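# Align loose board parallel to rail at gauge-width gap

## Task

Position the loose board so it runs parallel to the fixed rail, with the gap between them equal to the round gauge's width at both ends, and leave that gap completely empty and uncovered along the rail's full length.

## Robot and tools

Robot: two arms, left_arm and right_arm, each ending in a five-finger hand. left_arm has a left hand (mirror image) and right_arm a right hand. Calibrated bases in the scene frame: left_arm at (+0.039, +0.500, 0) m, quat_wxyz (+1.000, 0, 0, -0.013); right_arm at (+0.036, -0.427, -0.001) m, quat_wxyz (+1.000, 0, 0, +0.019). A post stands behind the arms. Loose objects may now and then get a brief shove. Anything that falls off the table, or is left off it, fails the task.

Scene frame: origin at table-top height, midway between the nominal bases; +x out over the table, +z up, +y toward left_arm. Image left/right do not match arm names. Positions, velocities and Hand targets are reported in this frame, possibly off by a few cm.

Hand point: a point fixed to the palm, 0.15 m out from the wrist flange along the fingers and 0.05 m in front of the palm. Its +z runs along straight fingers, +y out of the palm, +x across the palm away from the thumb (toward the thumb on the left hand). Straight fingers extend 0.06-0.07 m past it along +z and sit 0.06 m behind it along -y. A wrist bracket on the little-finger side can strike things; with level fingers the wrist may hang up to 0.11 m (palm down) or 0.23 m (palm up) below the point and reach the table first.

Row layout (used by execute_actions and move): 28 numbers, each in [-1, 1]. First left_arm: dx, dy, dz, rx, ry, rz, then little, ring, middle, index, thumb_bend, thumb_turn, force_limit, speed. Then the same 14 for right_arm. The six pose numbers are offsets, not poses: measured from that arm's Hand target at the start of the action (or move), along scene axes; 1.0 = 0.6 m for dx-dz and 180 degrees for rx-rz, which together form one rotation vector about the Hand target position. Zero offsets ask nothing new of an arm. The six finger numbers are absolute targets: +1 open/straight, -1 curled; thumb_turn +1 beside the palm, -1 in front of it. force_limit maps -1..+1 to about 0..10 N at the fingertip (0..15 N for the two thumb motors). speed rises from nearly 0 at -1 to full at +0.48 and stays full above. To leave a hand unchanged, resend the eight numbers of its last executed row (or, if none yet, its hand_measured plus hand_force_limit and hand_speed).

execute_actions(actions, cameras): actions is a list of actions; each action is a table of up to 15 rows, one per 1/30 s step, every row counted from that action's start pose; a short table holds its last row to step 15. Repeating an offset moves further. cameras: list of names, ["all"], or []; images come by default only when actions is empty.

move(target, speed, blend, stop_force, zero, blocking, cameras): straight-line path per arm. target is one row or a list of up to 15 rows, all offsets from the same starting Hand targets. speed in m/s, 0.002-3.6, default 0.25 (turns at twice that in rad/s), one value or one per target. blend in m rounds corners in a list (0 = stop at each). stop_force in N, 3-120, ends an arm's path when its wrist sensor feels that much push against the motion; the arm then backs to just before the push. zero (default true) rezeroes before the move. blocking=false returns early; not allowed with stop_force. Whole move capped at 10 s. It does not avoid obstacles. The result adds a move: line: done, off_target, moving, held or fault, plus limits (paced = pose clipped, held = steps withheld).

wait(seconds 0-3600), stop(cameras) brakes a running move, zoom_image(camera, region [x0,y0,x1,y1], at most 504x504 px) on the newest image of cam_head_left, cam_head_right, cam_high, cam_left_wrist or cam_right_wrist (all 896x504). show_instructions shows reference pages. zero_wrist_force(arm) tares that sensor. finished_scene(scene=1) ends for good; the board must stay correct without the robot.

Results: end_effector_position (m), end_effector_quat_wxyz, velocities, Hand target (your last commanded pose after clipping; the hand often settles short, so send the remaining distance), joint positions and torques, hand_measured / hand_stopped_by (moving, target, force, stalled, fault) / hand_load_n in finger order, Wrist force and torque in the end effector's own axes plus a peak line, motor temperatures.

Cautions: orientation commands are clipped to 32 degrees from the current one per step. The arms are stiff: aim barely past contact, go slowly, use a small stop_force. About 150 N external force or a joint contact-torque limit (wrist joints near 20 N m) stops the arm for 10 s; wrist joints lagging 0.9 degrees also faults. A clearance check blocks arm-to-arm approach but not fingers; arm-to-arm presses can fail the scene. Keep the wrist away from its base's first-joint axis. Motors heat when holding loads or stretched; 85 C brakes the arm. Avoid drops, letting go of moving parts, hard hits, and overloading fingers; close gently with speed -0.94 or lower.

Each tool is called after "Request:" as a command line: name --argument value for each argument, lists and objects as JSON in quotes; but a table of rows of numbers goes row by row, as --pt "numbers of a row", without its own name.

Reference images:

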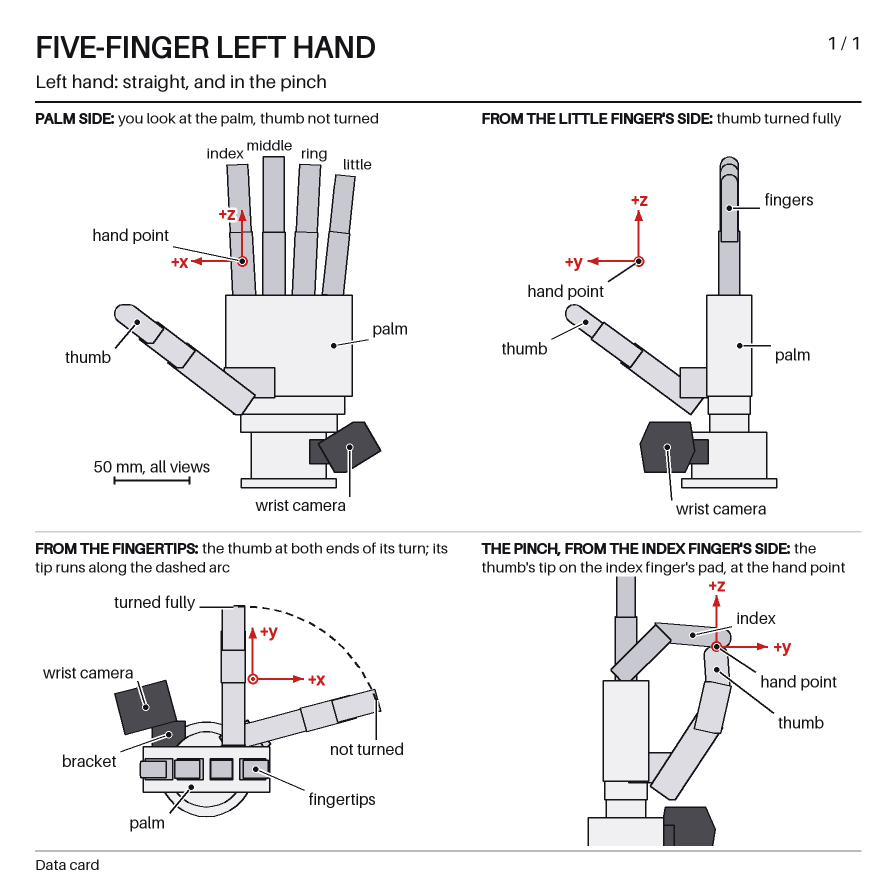

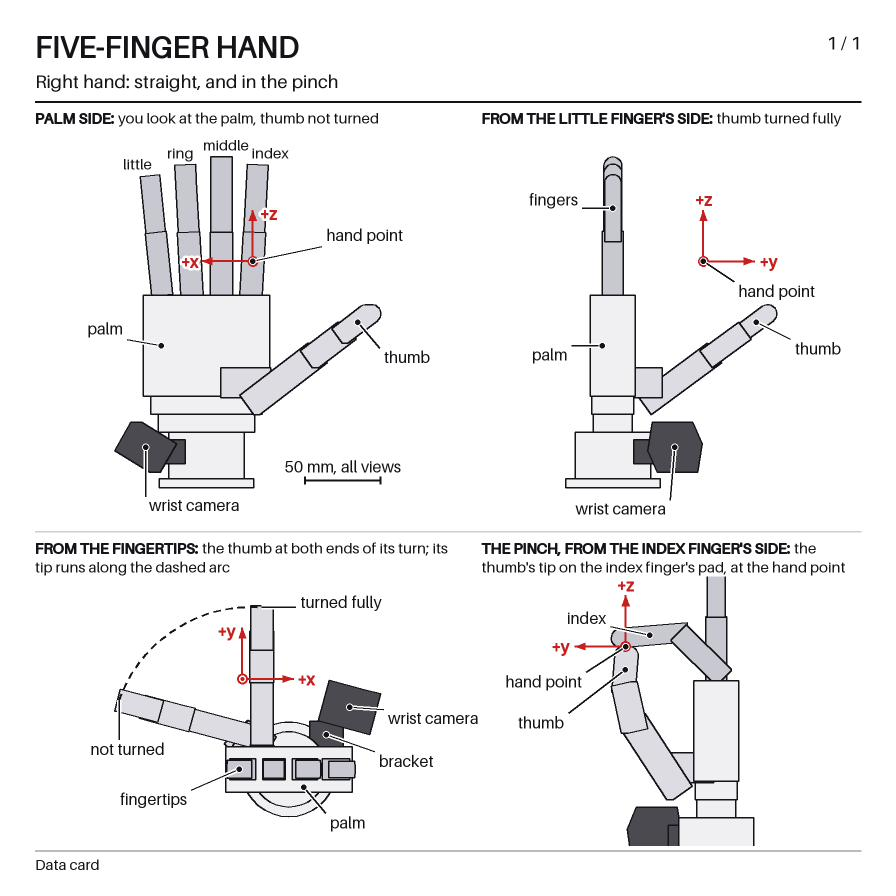

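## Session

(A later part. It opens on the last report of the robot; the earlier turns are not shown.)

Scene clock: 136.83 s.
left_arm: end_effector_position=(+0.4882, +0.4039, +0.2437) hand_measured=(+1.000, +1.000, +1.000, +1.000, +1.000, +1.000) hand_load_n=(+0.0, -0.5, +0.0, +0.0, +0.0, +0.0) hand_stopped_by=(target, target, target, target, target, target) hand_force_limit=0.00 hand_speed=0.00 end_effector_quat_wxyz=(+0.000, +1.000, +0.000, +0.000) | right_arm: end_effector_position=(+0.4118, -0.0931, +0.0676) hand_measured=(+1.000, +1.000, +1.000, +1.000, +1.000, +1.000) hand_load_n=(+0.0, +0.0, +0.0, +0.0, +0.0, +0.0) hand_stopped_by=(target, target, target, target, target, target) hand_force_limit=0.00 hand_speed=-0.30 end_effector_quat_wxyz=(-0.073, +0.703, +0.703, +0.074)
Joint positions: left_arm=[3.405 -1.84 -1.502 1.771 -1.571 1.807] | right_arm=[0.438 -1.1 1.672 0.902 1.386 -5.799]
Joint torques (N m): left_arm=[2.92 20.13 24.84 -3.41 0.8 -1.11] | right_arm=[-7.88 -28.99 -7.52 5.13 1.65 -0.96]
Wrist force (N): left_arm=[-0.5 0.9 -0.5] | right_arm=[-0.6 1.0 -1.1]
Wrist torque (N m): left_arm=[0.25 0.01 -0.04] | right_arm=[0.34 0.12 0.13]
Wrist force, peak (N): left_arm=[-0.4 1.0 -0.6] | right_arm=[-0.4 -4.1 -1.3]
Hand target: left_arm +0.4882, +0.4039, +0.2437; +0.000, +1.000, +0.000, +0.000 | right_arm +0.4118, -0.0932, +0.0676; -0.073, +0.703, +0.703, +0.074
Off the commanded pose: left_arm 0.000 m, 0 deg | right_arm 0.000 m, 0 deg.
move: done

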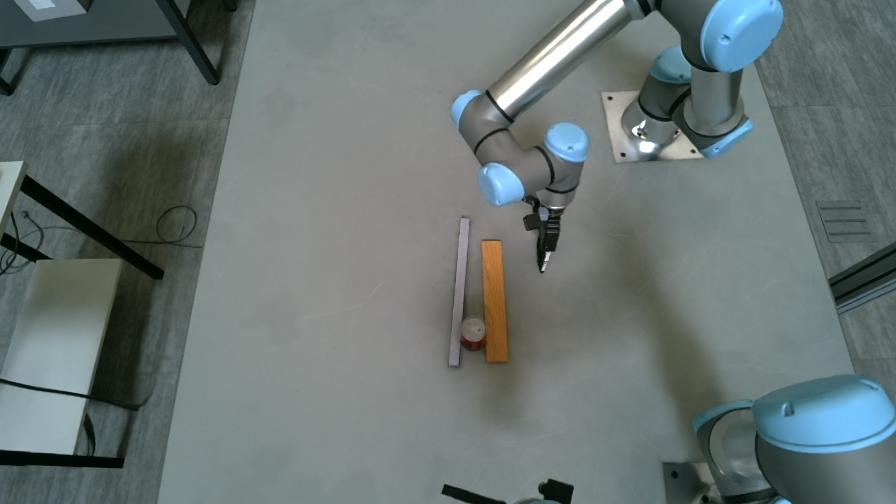

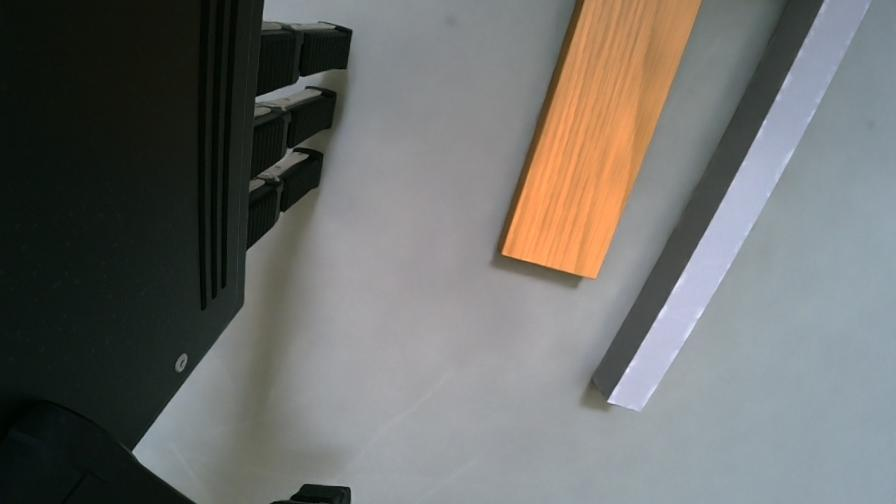

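Request:
move --pt "0 0 0 0 0 0 1 1 1 1 1 1 0 0.0 0.0 0.412 0 0 0 0 1 1 1 1 1 1 0 -0.3" --pt "0 0 0 0 0 0 1 1 1 1 1 1 0 0.0 0.12 0.412 0 0 0 0 1 1 1 1 1 1 0 -0.3" --speed 0.15 --blend 0.01 --cameras '["cam_right_wrist"]'

Request:
move --target '[0,0,0,0,0,0, 1,1,1,1,1,1,0,0.0, 0.028,0,0,0,0,0, 1,1,1,1,1,1,0,-0.3]' --speed 0.01 --stop_force 10 --cameras '["cam_high","cam_right_wrist"]'

Scene clock: 147.87 s.
left_arm: end_effector_position=(+0.4882, +0.4039, +0.2437) hand_measured=(+1.000, +1.000, +1.000, +1.000, +1.000, +1.000) hand_load_n=(+0.0, +0.0, +0.0, +0.0, +0.0, +0.0) hand_stopped_by=(target, target, target, target, target, target) hand_force_limit=0.00 hand_speed=0.00 end_effector_quat_wxyz=(+0.000, +1.000, +0.000, +0.000) | right_arm: end_effector_position=(+0.4837, +0.1540, +0.0675) hand_measured=(+1.000, +1.000, +1.000, +1.000, +1.000, +1.000) hand_load_n=(+0.0, +0.0, +0.0, +0.5, +0.0, +0.0) hand_stopped_by=(target, target, target, target, target, target) hand_force_limit=0.00 hand_speed=-0.30 end_effector_quat_wxyz=(-0.073, +0.703, +0.703, +0.074)
Joint positions: left_arm=[3.405 -1.84 -1.502 1.771 -1.571 1.807] | right_arm=[0.73 -0.491 0.565 1.35 1.422 -5.505]
Joint torques (N m): left_arm=[3.35 21.5 24.45 -3.42 1.14 -0.98] | right_arm=[-6.02 -63.03 -31.39 0.58 1.7 -0.92]
Wrist force (N): left_arm=[-0.4 0.8 -0.6] | right_arm=[-0.4 1.7 -1.7]
Wrist torque (N m): left_arm=[0.24 -0.01 -0.03] | right_arm=[0.48 0.08 0.22]
Wrist force, peak (N): left_arm=[-0.4 1.0 -0.6] | right_arm=[-0.4 3.1 -1.6]
Hand target: left_arm +0.4882, +0.4039, +0.2437; +0.000, +1.000, +0.000, +0.000 | right_arm +0.4838, +0.1540, +0.0676; -0.073, +0.703, +0.703, +0.074
Off the commanded pose: left_arm 0.000 m, 0 deg | right_arm 0.000 m, 0 deg.
move: done

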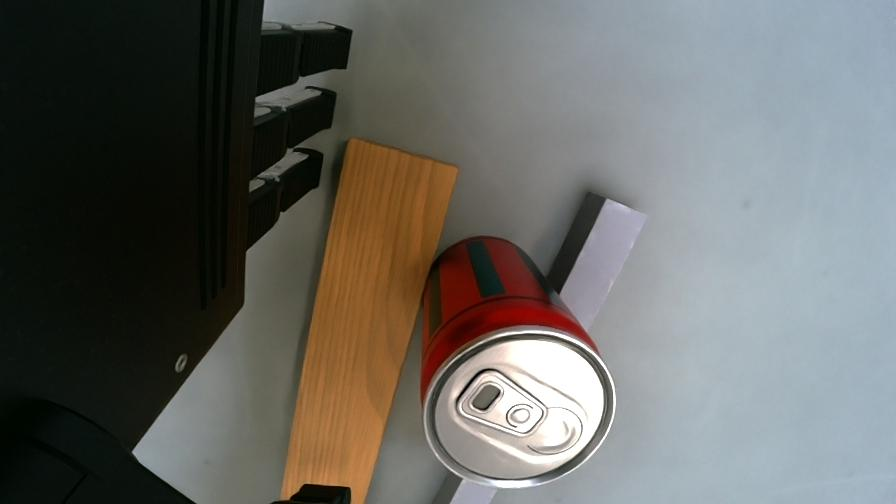

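Scene clock: 150.67 s.
left_arm: end_effector_position=(+0.4882, +0.4039, +0.2437) hand_measured=(+1.000, +1.000, +1.000, +1.000, +1.000, +1.000) hand_load_n=(+0.0, +0.0, +0.0, +0.0, +0.0, +0.0) hand_stopped_by=(target, target, target, target, target, target) hand_force_limit=0.00 hand_speed=0.00 end_effector_quat_wxyz=(+0.000, +1.000, +0.000, +0.000) | right_arm: end_effector_position=(+0.5006, +0.1540, +0.0676) hand_measured=(+1.000, +1.000, +1.000, +1.000, +1.000, +1.000) hand_load_n=(+0.0, +0.0, +0.5, +0.0, +0.0, +0.0) hand_stopped_by=(target, target, target, target, target, target) hand_force_limit=0.00 hand_speed=-0.30 end_effector_quat_wxyz=(-0.073, +0.703, +0.703, +0.074)
Joint positions: left_arm=[3.405 -1.84 -1.502 1.771 -1.571 1.807] | right_arm=[0.713 -0.444 0.473 1.398 1.419 -5.522]
Joint torques (N m): left_arm=[2.54 20.49 24.48 -3.36 1.26 -1.22] | right_arm=[4.73 -74.01 -10.36 -0.67 0.47 0.9]
Wrist force (N): left_arm=[-0.1 0.8 -0.3] | right_arm=[0.3 -0.4 -0.9]
Wrist torque (N m): left_arm=[0.23 -0.05 -0.01] | right_arm=[0.47 0.05 0.28]
Wrist force, peak (N): left_arm=[-0.5 1.0 -0.5] | right_arm=[0.8 -2.5 -0.9]
Hand target: left_arm +0.4882, +0.4039, +0.2437; +0.000, +1.000, +0.000, +0.000 | right_arm +0.5006, +0.1540, +0.0676; -0.073, +0.703, +0.703, +0.074
Off the commanded pose: left_arm 0.000 m, 0 deg | right_arm 0.000 m, 0 deg.
move: done

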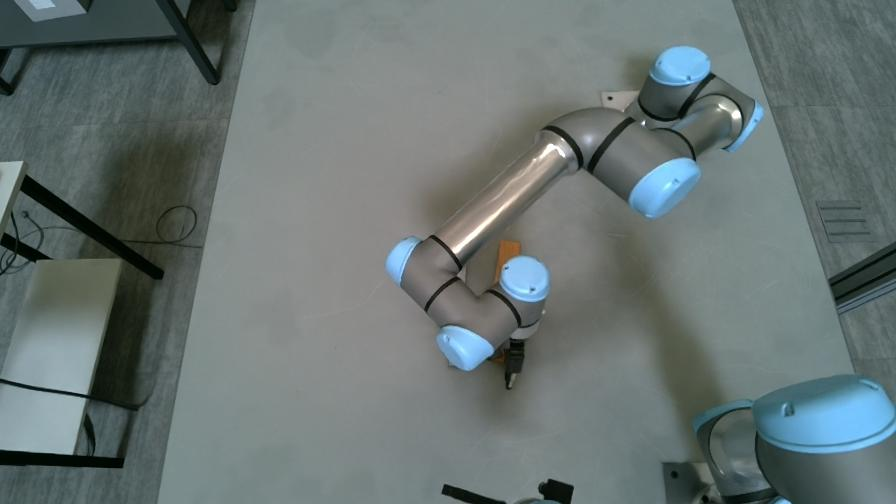

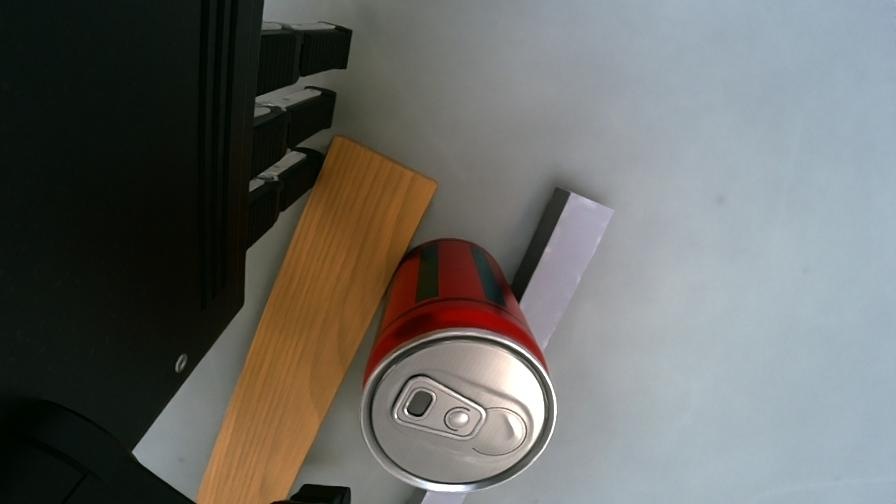

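Request:
move --pt "0 0 0 0 0 0 1 1 1 1 1 1 0 0.0 -0.2 0 0 0 0 0 1 1 1 1 1 1 0 -0.3" --pt "0 0 0 0 0 0 1 1 1 1 1 1 0 0.0 -0.3 -0.7 0.2 0 0 0 1 1 1 1 1 1 0 -0.3" --speed 0.2 --blend 0.02 --cameras '["all"]'

Request:
zoom_image --camera "cam_high" --region '[430, 200, 590, 380]'

Request:
zoom_image --camera "cam_head_left" --region '[340, 370, 500, 470]'

Scene clock: 156.27 s.
left_arm: end_effector_position=(+0.4882, +0.4039, +0.2437) hand_measured=(+1.000, +1.000, +1.000, +1.000, +1.000, +1.000) hand_load_n=(+0.0, +0.0, +0.0, +0.0, +0.0, +0.0) hand_stopped_by=(target, target, target, target, target, target) hand_force_limit=0.00 hand_speed=0.00 end_effector_quat_wxyz=(+0.000, +1.000, +0.000, +0.000) | right_arm: end_effector_position=(+0.3206, -0.2660, +0.1875) hand_measured=(+1.000, +1.000, +1.000, +1.000, +1.000, +1.000) hand_load_n=(+0.0, +0.0, +0.0, +0.0, -0.5, +0.0) hand_stopped_by=(target, target, target, target, target, target) hand_force_limit=0.00 hand_speed=-0.30 end_effector_quat_wxyz=(-0.073, +0.703, +0.703, +0.074) end_effector_velocity=(+0.001, -0.001, +0.000) end_effector_angular_velocity=(-0.002, -0.001, +0.002)
Joint positions: left_arm=[3.405 -1.84 -1.502 1.771 -1.571 1.807] | right_arm=[-0.01 -1.656 2.038 1.183 1.362 -6.255]
Joint velocities: left_arm=[within noise] | right_arm=[-0.004 0 0 0 0.002 -0.006]
Joint torques (N m): left_arm=[2.12 21.85 24.15 -3.53 1.48 -1.15] | right_arm=[-9.23 -18.72 -23.03 1.52 1.81 -1.1]
Wrist force (N): left_arm=[-0.4 1.0 -0.5] | right_arm=[-0.5 1.2 -1.3]
Wrist torque (N m): left_arm=[0.27 0.00 -0.03] | right_arm=[0.35 0.14 0.16]
Wrist force, peak (N): left_arm=[-0.5 1.1 -0.5] | right_arm=[-0.8 4.0 -1.6]
Hand target: left_arm +0.4882, +0.4039, +0.2437; +0.000, +1.000, +0.000, +0.000 | right_arm +0.3206, -0.2660, +0.1876; -0.073, +0.703, +0.703, +0.074
Off the commanded pose: left_arm 0.000 m, 0 deg | right_arm 0.000 m, 0 deg.
move: done

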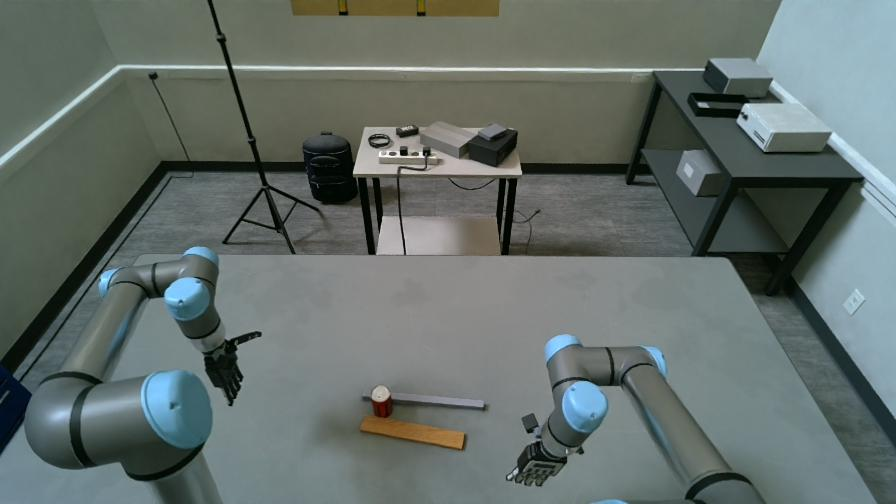

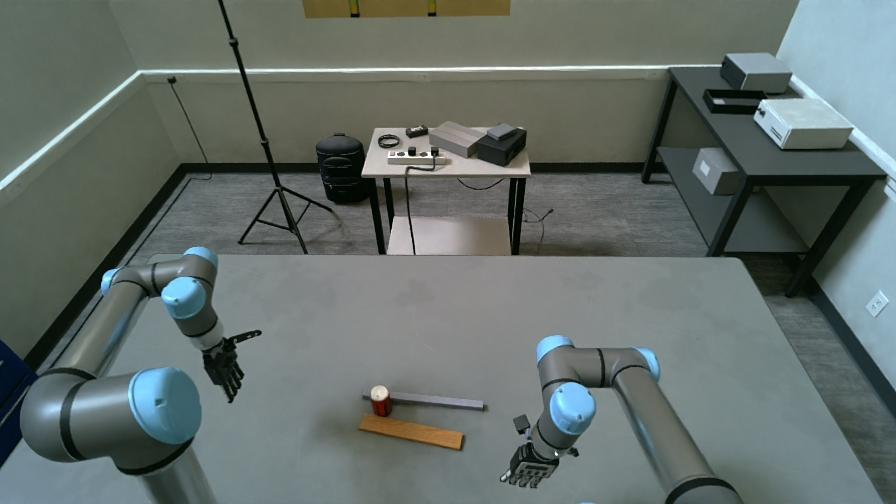

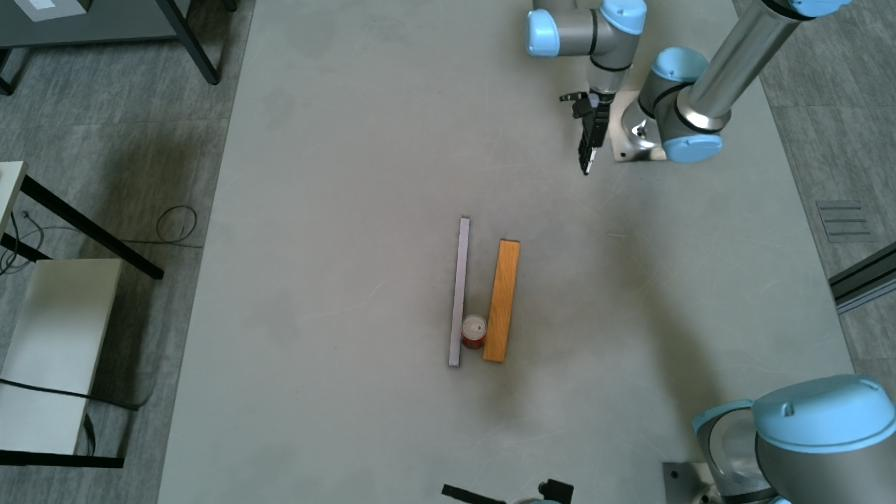

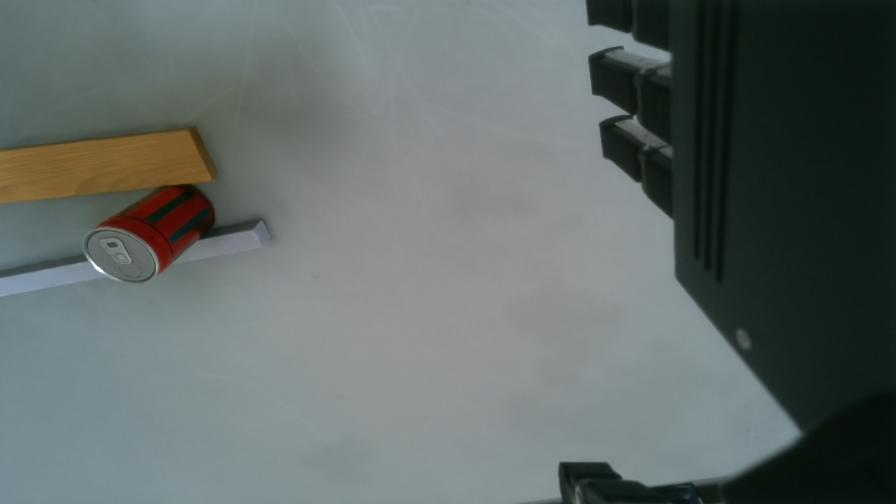

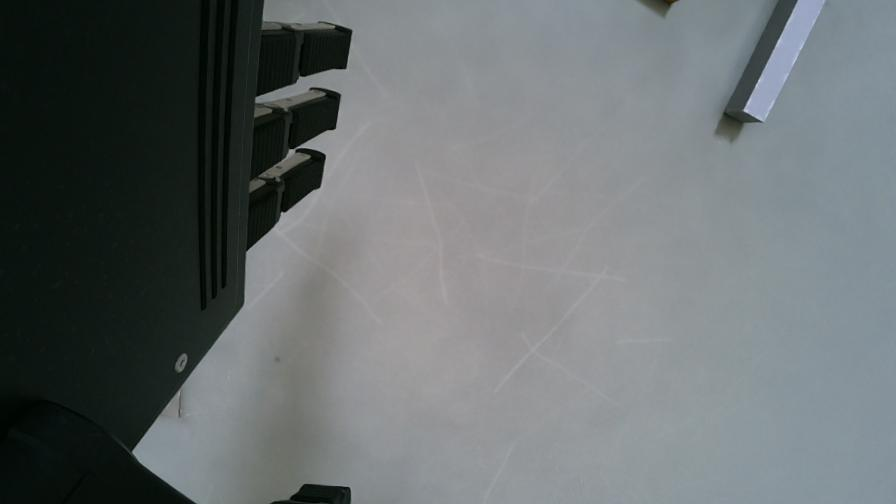

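Scaled by 2.800 from the camera's image (finer frame: 1280x720).

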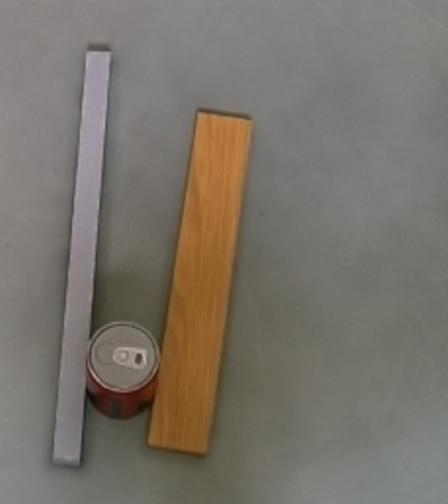

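Scaled by 3.150 from the camera's image (finer frame: 1280x720).

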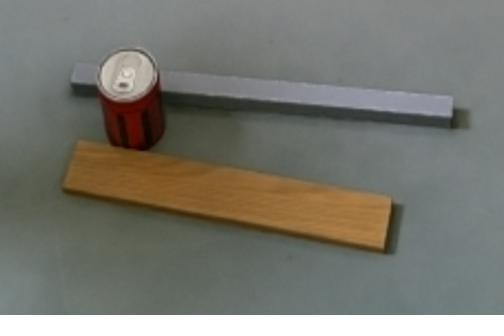

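Request:
move --pt "0.0447 -0.34 0 0 0 -0.0281 1 1 1 1 1 1 0 0.0 0 0 0 0 0 0 1 1 1 1 1 1 0 -0.3" --pt "0.0447 -0.34 -0.23 0 0 -0.0281 1 1 1 1 1 1 0 0.0 0 0 0 0 0 0 1 1 1 1 1 1 0 -0.3" --speed 0.2 --blend 0.02 --cameras '["all"]'

Request:
zoom_image --camera "cam_head_left" --region '[340, 340, 500, 470]'

Scene clock: 162.97 s.
left_arm: end_effector_position=(+0.5150, +0.1999, +0.1058) hand_measured=(+1.000, +1.000, +1.000, +1.000, +1.000, +1.000) hand_load_n=(+0.0, +0.0, +0.0, +0.0, +0.5, +0.0) hand_stopped_by=(target, target, target, target, target, target) hand_force_limit=0.00 hand_speed=0.00 end_effector_quat_wxyz=(+0.000, +0.999, -0.044, +0.000) | right_arm: end_effector_position=(+0.3206, -0.2660, +0.1876) hand_measured=(+1.000, +1.000, +1.000, +1.000, +1.000, +1.000) hand_load_n=(+0.0, +0.0, +0.0, -0.5, -0.5, +0.0) hand_stopped_by=(target, target, target, target, target, target) hand_force_limit=0.00 hand_speed=-0.30 end_effector_quat_wxyz=(-0.073, +0.703, +0.703, +0.074)
Joint positions: left_arm=[2.947 -2.153 -1.413 1.995 -1.571 1.438] | right_arm=[-0.01 -1.657 2.038 1.183 1.362 -6.256]
Joint torques (N m): left_arm=[-5.13 43.26 13.08 -0.75 1.89 -1] | right_arm=[-6.59 -27.91 -10.8 5.18 0.77 -1.23]
Wrist force (N): left_arm=[-0.4 0.9 -0.5] | right_arm=[-0.7 1.4 -1.0]
Wrist torque (N m): left_arm=[0.27 -0.01 0.05] | right_arm=[0.36 0.16 0.16]
Wrist force, peak (N): left_arm=[-0.1 1.8 -1.8] | right_arm=[-0.4 1.5 -1.6]
Hand target: left_arm +0.5150, +0.1999, +0.1057; +0.000, +0.999, -0.044, +0.000 | right_arm +0.3206, -0.2660, +0.1876; -0.073, +0.703, +0.703, +0.074
Off the commanded pose: left_arm 0.000 m, 0 deg | right_arm 0.000 m, 0 deg.
move: done

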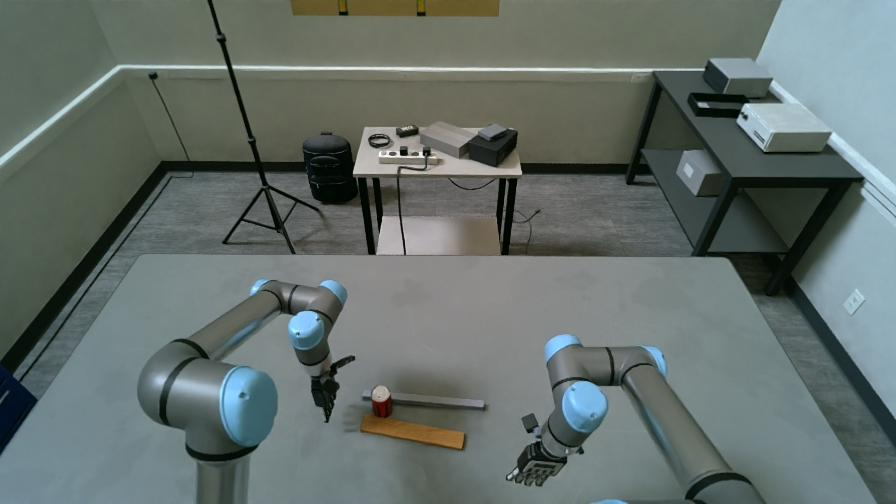

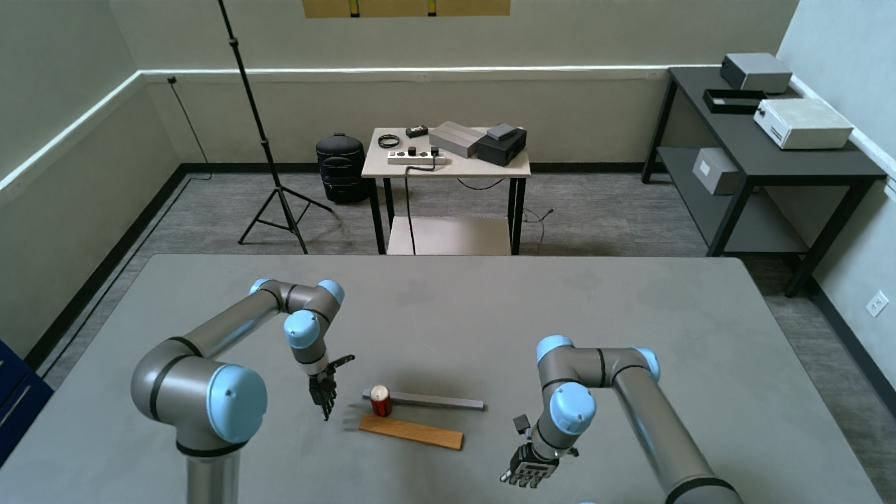

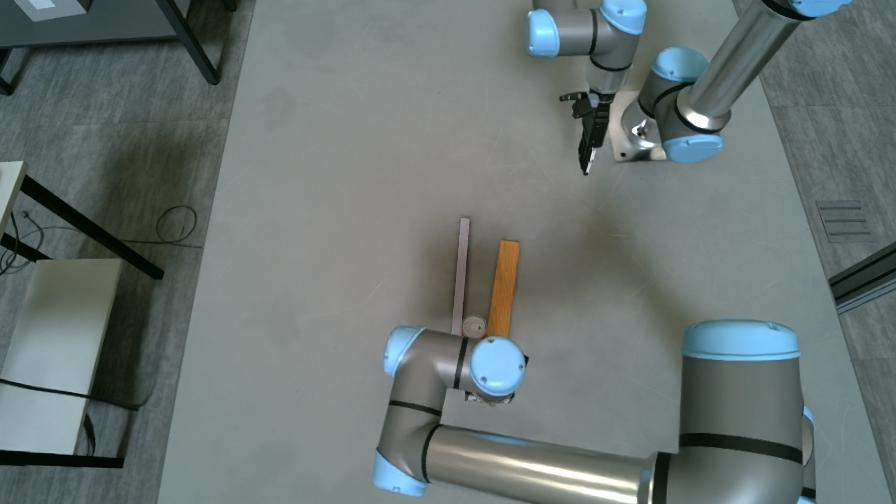

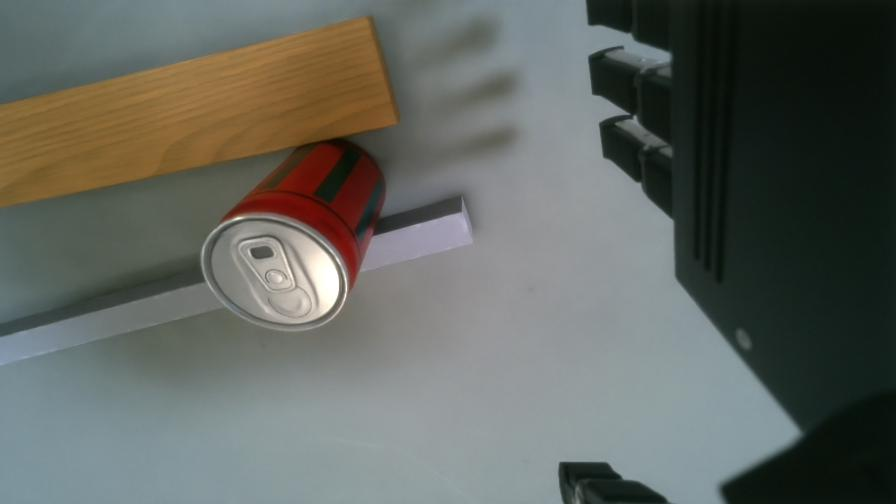

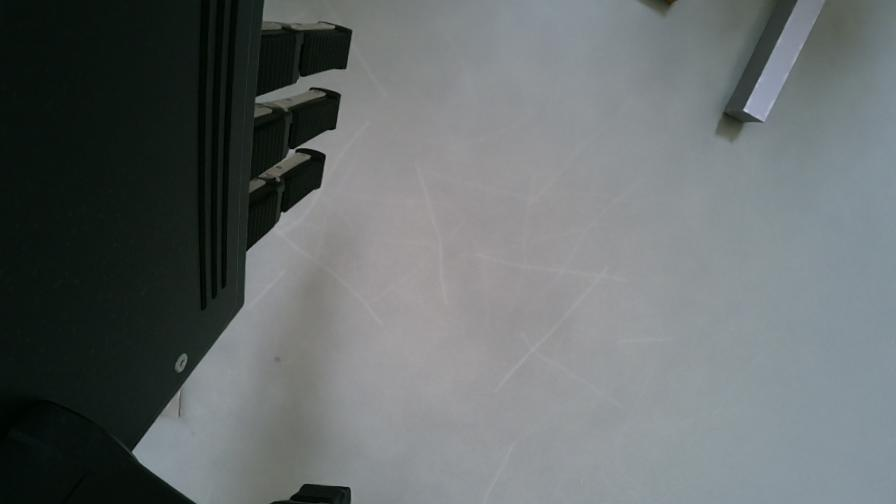

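Scaled by 3.150 from the camera's image (finer frame: 1280x720).

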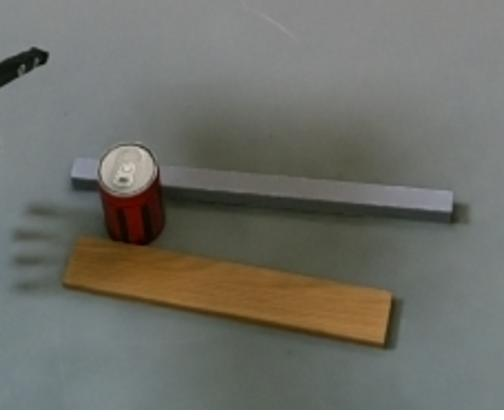

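Request:
move --target '[-0.0147,-0.166,0,0,0,0, 1,1,1,1,1,1,0,0.0, 0,0,0,0,0,0, 1,1,1,1,1,1,0,-0.3]' --speed 0.1 --stop_force 8

Request:
move --target '[-0.0059,-0.0667,0,0,0,0, 1,1,1,1,1,1,0,0.0, 0,0,0,0,0,0, 1,1,1,1,1,1,0,-0.3]' --speed 0.03 --stop_force 5 --cameras '["all"]'

Request:
zoom_image --camera "cam_head_left" --region '[340, 340, 500, 470]'

Scene clock: 166.47 s.
left_arm: end_effector_position=(+0.5062, +0.1003, +0.1057) hand_measured=(+1.000, +1.000, +1.000, +1.000, +1.000, +1.000) hand_load_n=(+0.0, +0.5, +0.0, +0.0, +0.0, +0.0) hand_stopped_by=(target, target, target, target, target, target) hand_force_limit=0.00 hand_speed=0.00 end_effector_quat_wxyz=(+0.000, +0.999, -0.044, +0.000) | right_arm: end_effector_position=(+0.3206, -0.2660, +0.1876) hand_measured=(+1.000, +1.000, +1.000, +1.000, +1.000, +1.000) hand_load_n=(+0.0, +0.0, +0.0, +0.0, +0.0, +0.0) hand_stopped_by=(target, target, target, target, target, target) hand_force_limit=0.00 hand_speed=-0.30 end_effector_quat_wxyz=(-0.073, +0.703, +0.703, +0.074)
Joint positions: left_arm=[2.758 -2.26 -1.231 1.92 -1.571 1.248] | right_arm=[-0.01 -1.657 2.038 1.183 1.362 -6.256]
Joint torques (N m): left_arm=[-5.01 58.39 18.82 -0.7 -2.24 -0.98] | right_arm=[-7.73 -27.27 -10.4 5.32 -0.35 -1.34]
Wrist force (N): left_arm=[-0.3 1.0 -0.4] | right_arm=[-0.6 1.3 -1.4]
Wrist torque (N m): left_arm=[0.29 -0.01 0.06] | right_arm=[0.38 0.15 0.16]
Wrist force, peak (N): left_arm=[-0.6 2.0 -0.5] | right_arm=[-0.8 1.5 -1.6]
Hand target: left_arm +0.5062, +0.1003, +0.1057; +0.000, +0.999, -0.044, +0.000 | right_arm +0.3206, -0.2660, +0.1876; -0.073, +0.703, +0.703, +0.074
Off the commanded pose: left_arm 0.000 m, 0 deg | right_arm 0.000 m, 0 deg.
move: done

Scene clock: 168.77 s.
left_arm: end_effector_position=(+0.5027, +0.0603, +0.1057) hand_measured=(+1.000, +1.000, +1.000, +1.000, +1.000, +1.000) hand_load_n=(+0.0, -0.5, +0.0, +0.0, +0.0, +0.0) hand_stopped_by=(target, target, target, target, target, target) hand_force_limit=0.00 hand_speed=0.00 end_effector_quat_wxyz=(+0.000, +0.999, -0.044, +0.000) | right_arm: end_effector_position=(+0.3206, -0.2660, +0.1876) hand_measured=(+1.000, +1.000, +1.000, +1.000, +1.000, +1.000) hand_load_n=(+0.0, +0.0, +0.0, +0.0, +0.0, +0.0) hand_stopped_by=(target, target, target, target, target, target) hand_force_limit=0.00 hand_speed=-0.30 end_effector_quat_wxyz=(-0.073, +0.703, +0.703, +0.074)
Joint positions: left_arm=[2.69 -2.316 -1.133 1.879 -1.571 1.18] | right_arm=[-0.01 -1.657 2.038 1.183 1.362 -6.256]
Joint torques (N m): left_arm=[7.16 62.15 8.07 -0.82 2.43 1] | right_arm=[-6.02 -26.04 -10.97 5.27 -0.98 -1.05]
Wrist force (N): left_arm=[-0.4 0.8 -0.2] | right_arm=[-0.5 1.5 -1.3]
Wrist torque (N m): left_arm=[0.25 0.02 0.06] | right_arm=[0.39 0.14 0.17]
Wrist force, peak (N): left_arm=[-0.7 1.1 -0.4] | right_arm=[-0.5 1.4 -1.6]
Hand target: left_arm +0.5027, +0.0603, +0.1057; +0.000, +0.999, -0.044, +0.000 | right_arm +0.3206, -0.2660, +0.1876; -0.073, +0.703, +0.703, +0.074
Off the commanded pose: left_arm 0.000 m, 0 deg | right_arm 0.000 m, 0 deg.
move: done

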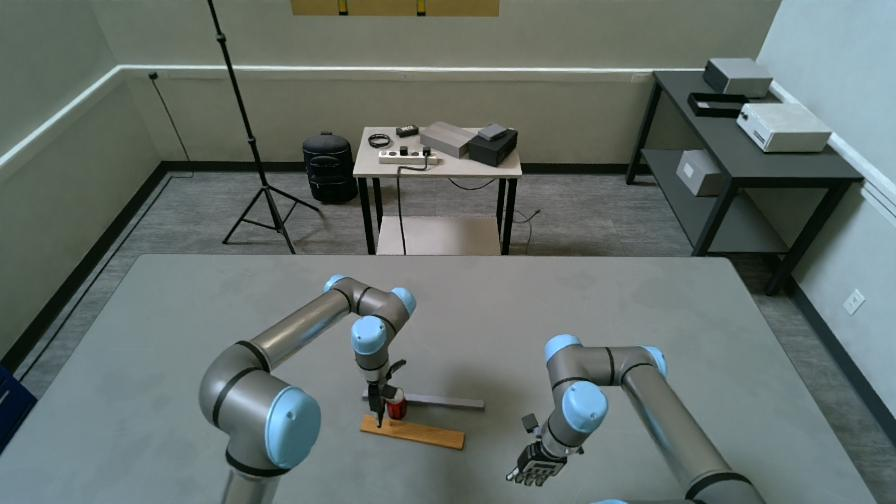

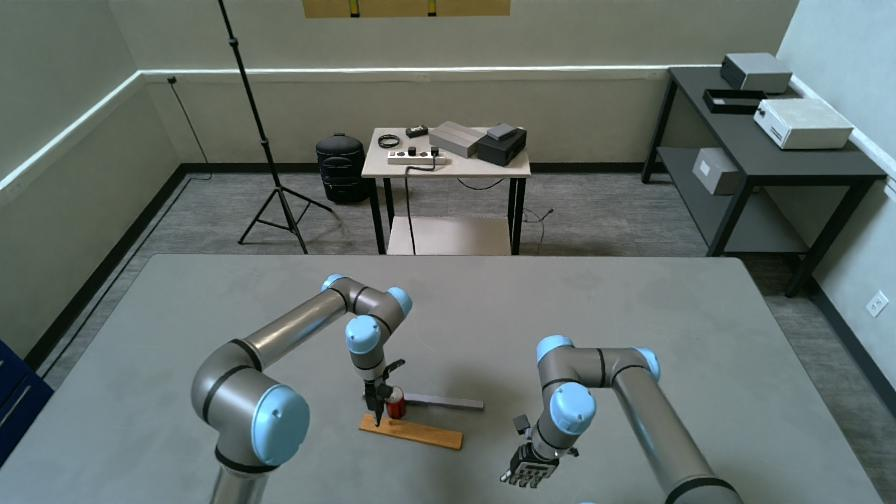

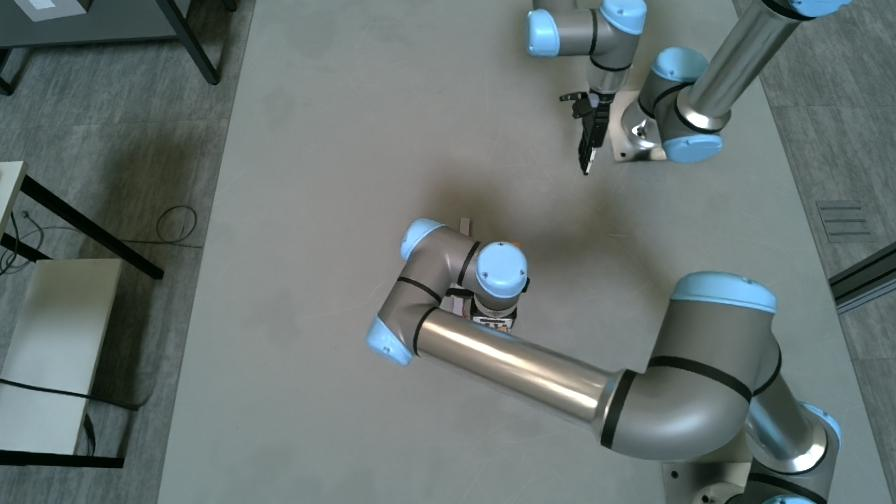

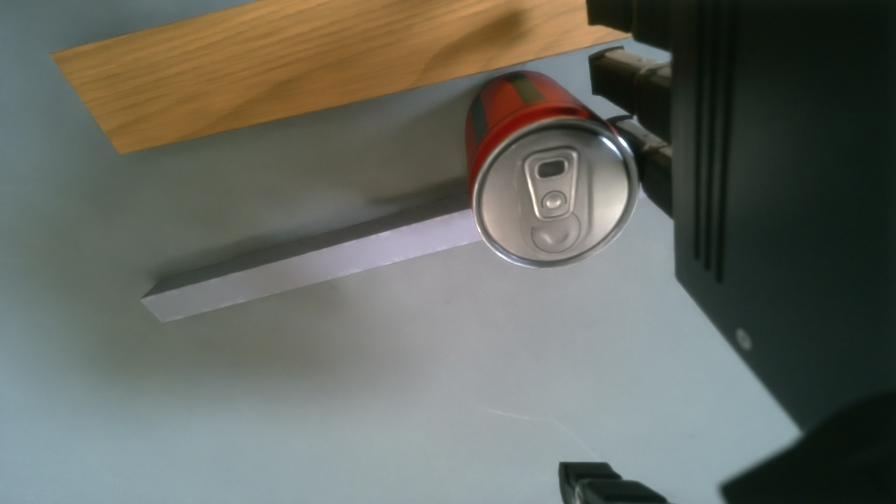

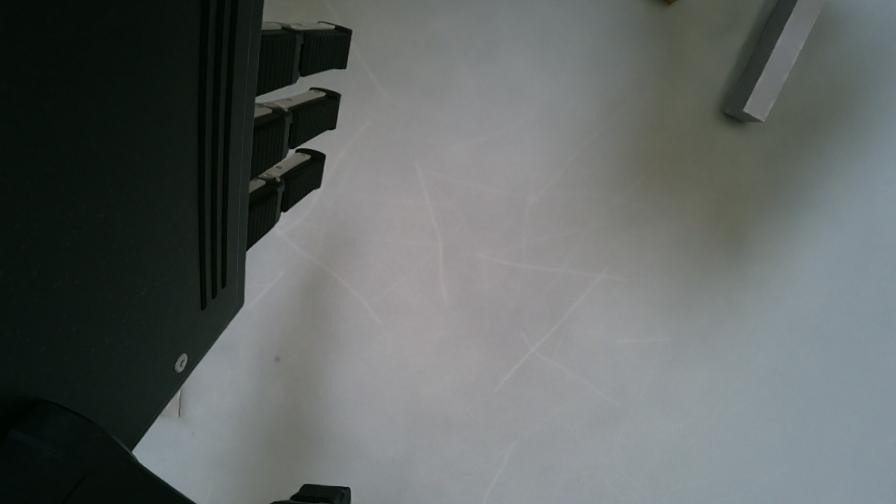

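Scaled by 3.150 from the camera's image (finer frame: 1280x720).

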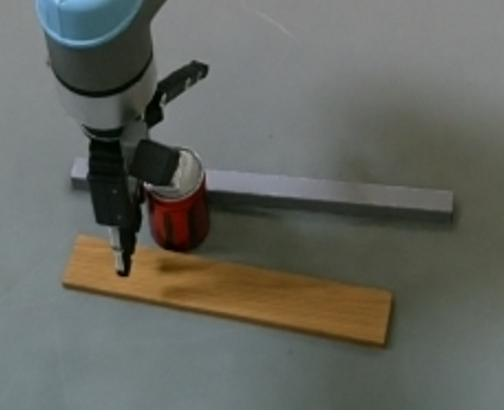

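Request:
move --target '[-0.019,-0.213,0,0,0,0, 1,1,1,1,1,1,0,0.0, 0,0,0,0,0,0, 1,1,1,1,1,1,0,-0.3]' --speed 0.04 --stop_force 5 --cameras '["all"]'

Request:
zoom_image --camera "cam_head_left" --region '[340, 340, 500, 470]'

Scene clock: 173.73 s.
left_arm: end_effector_position=(+0.4913, -0.0675, +0.1057) hand_measured=(+1.000, +1.000, +1.000, +1.000, +1.000, +1.000) hand_load_n=(+0.0, +0.0, +0.0, +0.5, +0.0, +0.0) hand_stopped_by=(target, target, target, target, target, target) hand_force_limit=0.00 hand_speed=0.00 end_effector_quat_wxyz=(+0.000, +0.999, -0.044, +0.000) | right_arm: end_effector_position=(+0.3206, -0.2660, +0.1876) hand_measured=(+1.000, +1.000, +1.000, +1.000, +1.000, +1.000) hand_load_n=(+0.0, +0.0, +0.0, +0.0, +0.0, +0.0) hand_stopped_by=(target, target, target, target, target, target) hand_force_limit=0.00 hand_speed=-0.30 end_effector_quat_wxyz=(-0.073, +0.703, +0.703, +0.074)
Joint positions: left_arm=[2.502 -2.567 -0.671 1.667 -1.571 0.992] | right_arm=[-0.01 -1.657 2.038 1.183 1.362 -6.256]
Joint torques (N m): left_arm=[7.26 69 20.37 -0.67 -2.08 1.01] | right_arm=[-5.65 -27.45 -10.82 5.41 -1.38 -1.24]
Wrist force (N): left_arm=[-0.6 0.7 -0.3] | right_arm=[-0.7 1.5 -1.5]
Wrist torque (N m): left_arm=[0.22 0.02 0.08] | right_arm=[0.41 0.17 0.16]
Wrist force, peak (N): left_arm=[-0.9 1.3 -0.5] | right_arm=[-0.7 1.5 -1.5]
Hand target: left_arm +0.4913, -0.0675, +0.1057; +0.000, +0.999, -0.044, +0.000 | right_arm +0.3206, -0.2660, +0.1876; -0.073, +0.703, +0.703, +0.074
Off the commanded pose: left_arm 0.000 m, 0 deg | right_arm 0.000 m, 0 deg.
move: done

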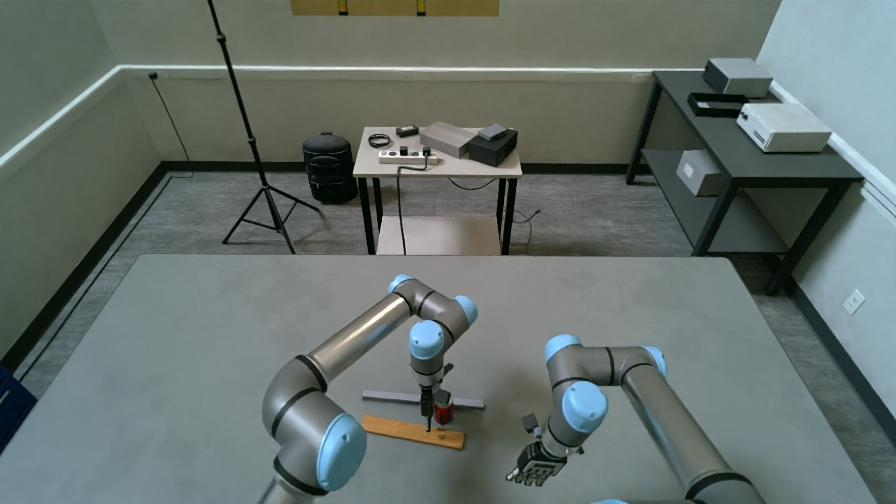

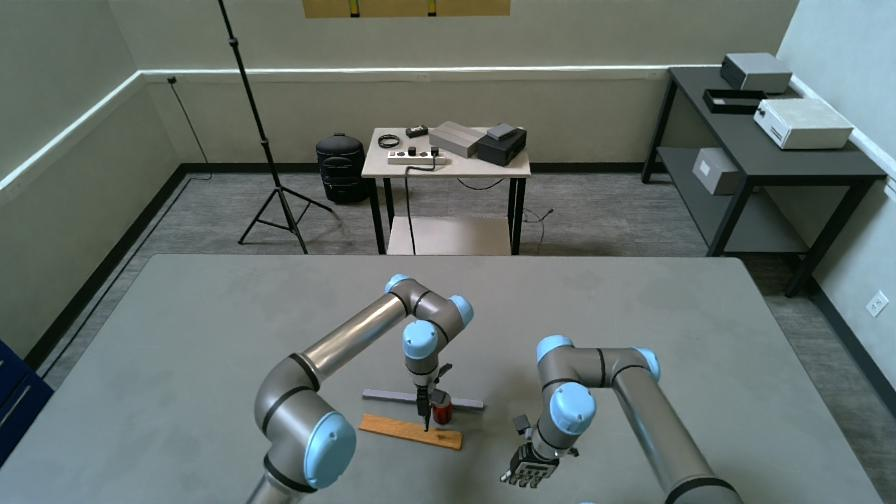

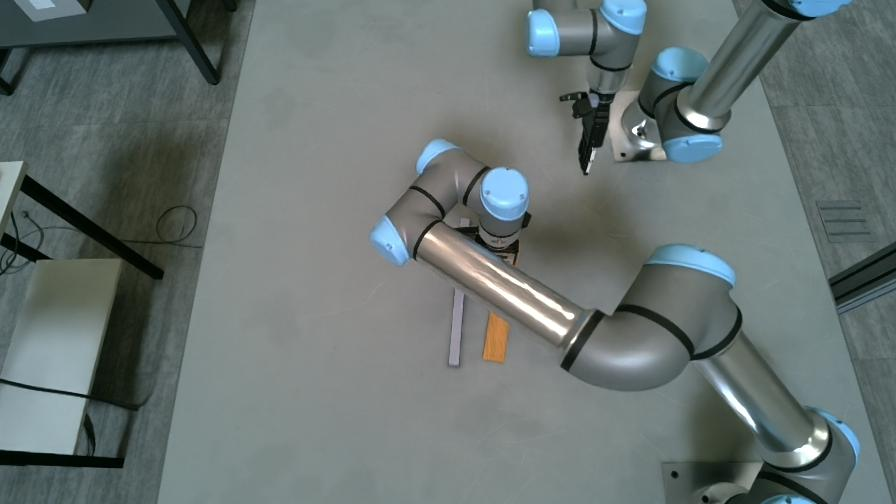

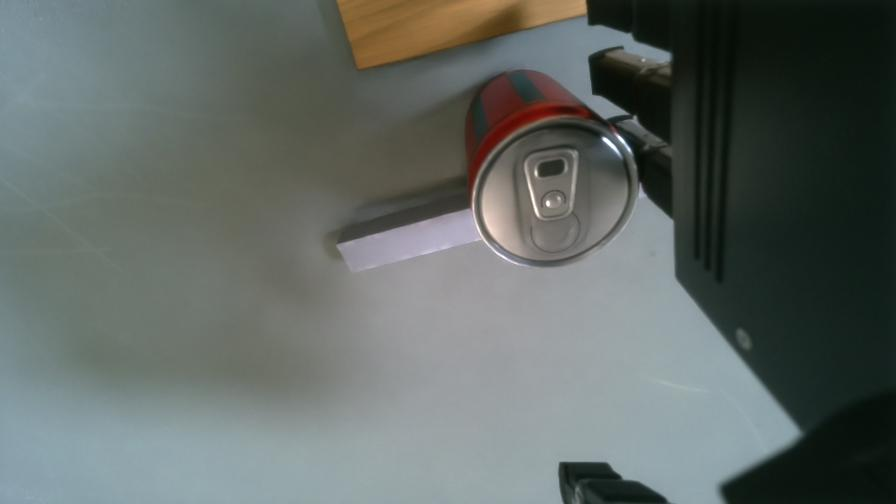

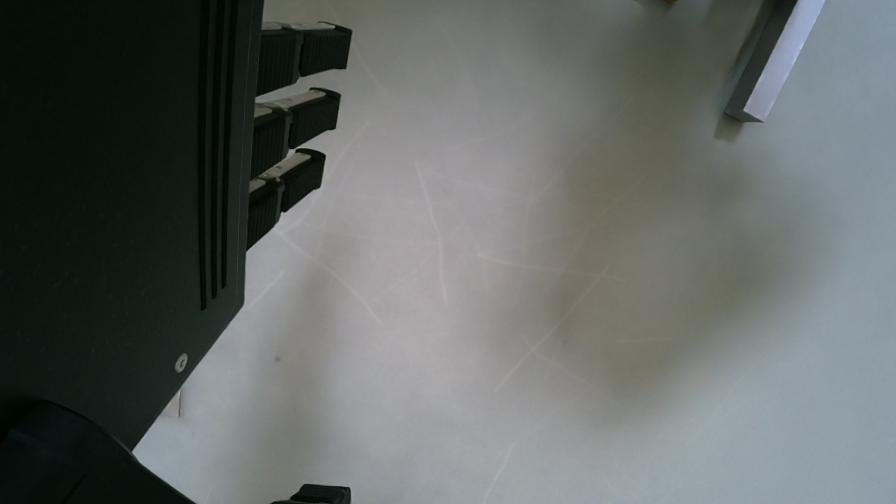

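Scaled by 3.150 from the camera's image (finer frame: 1280x720).

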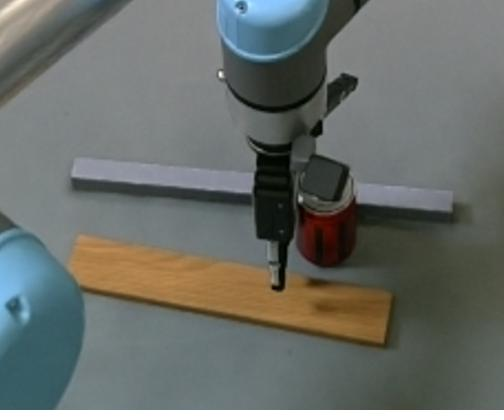

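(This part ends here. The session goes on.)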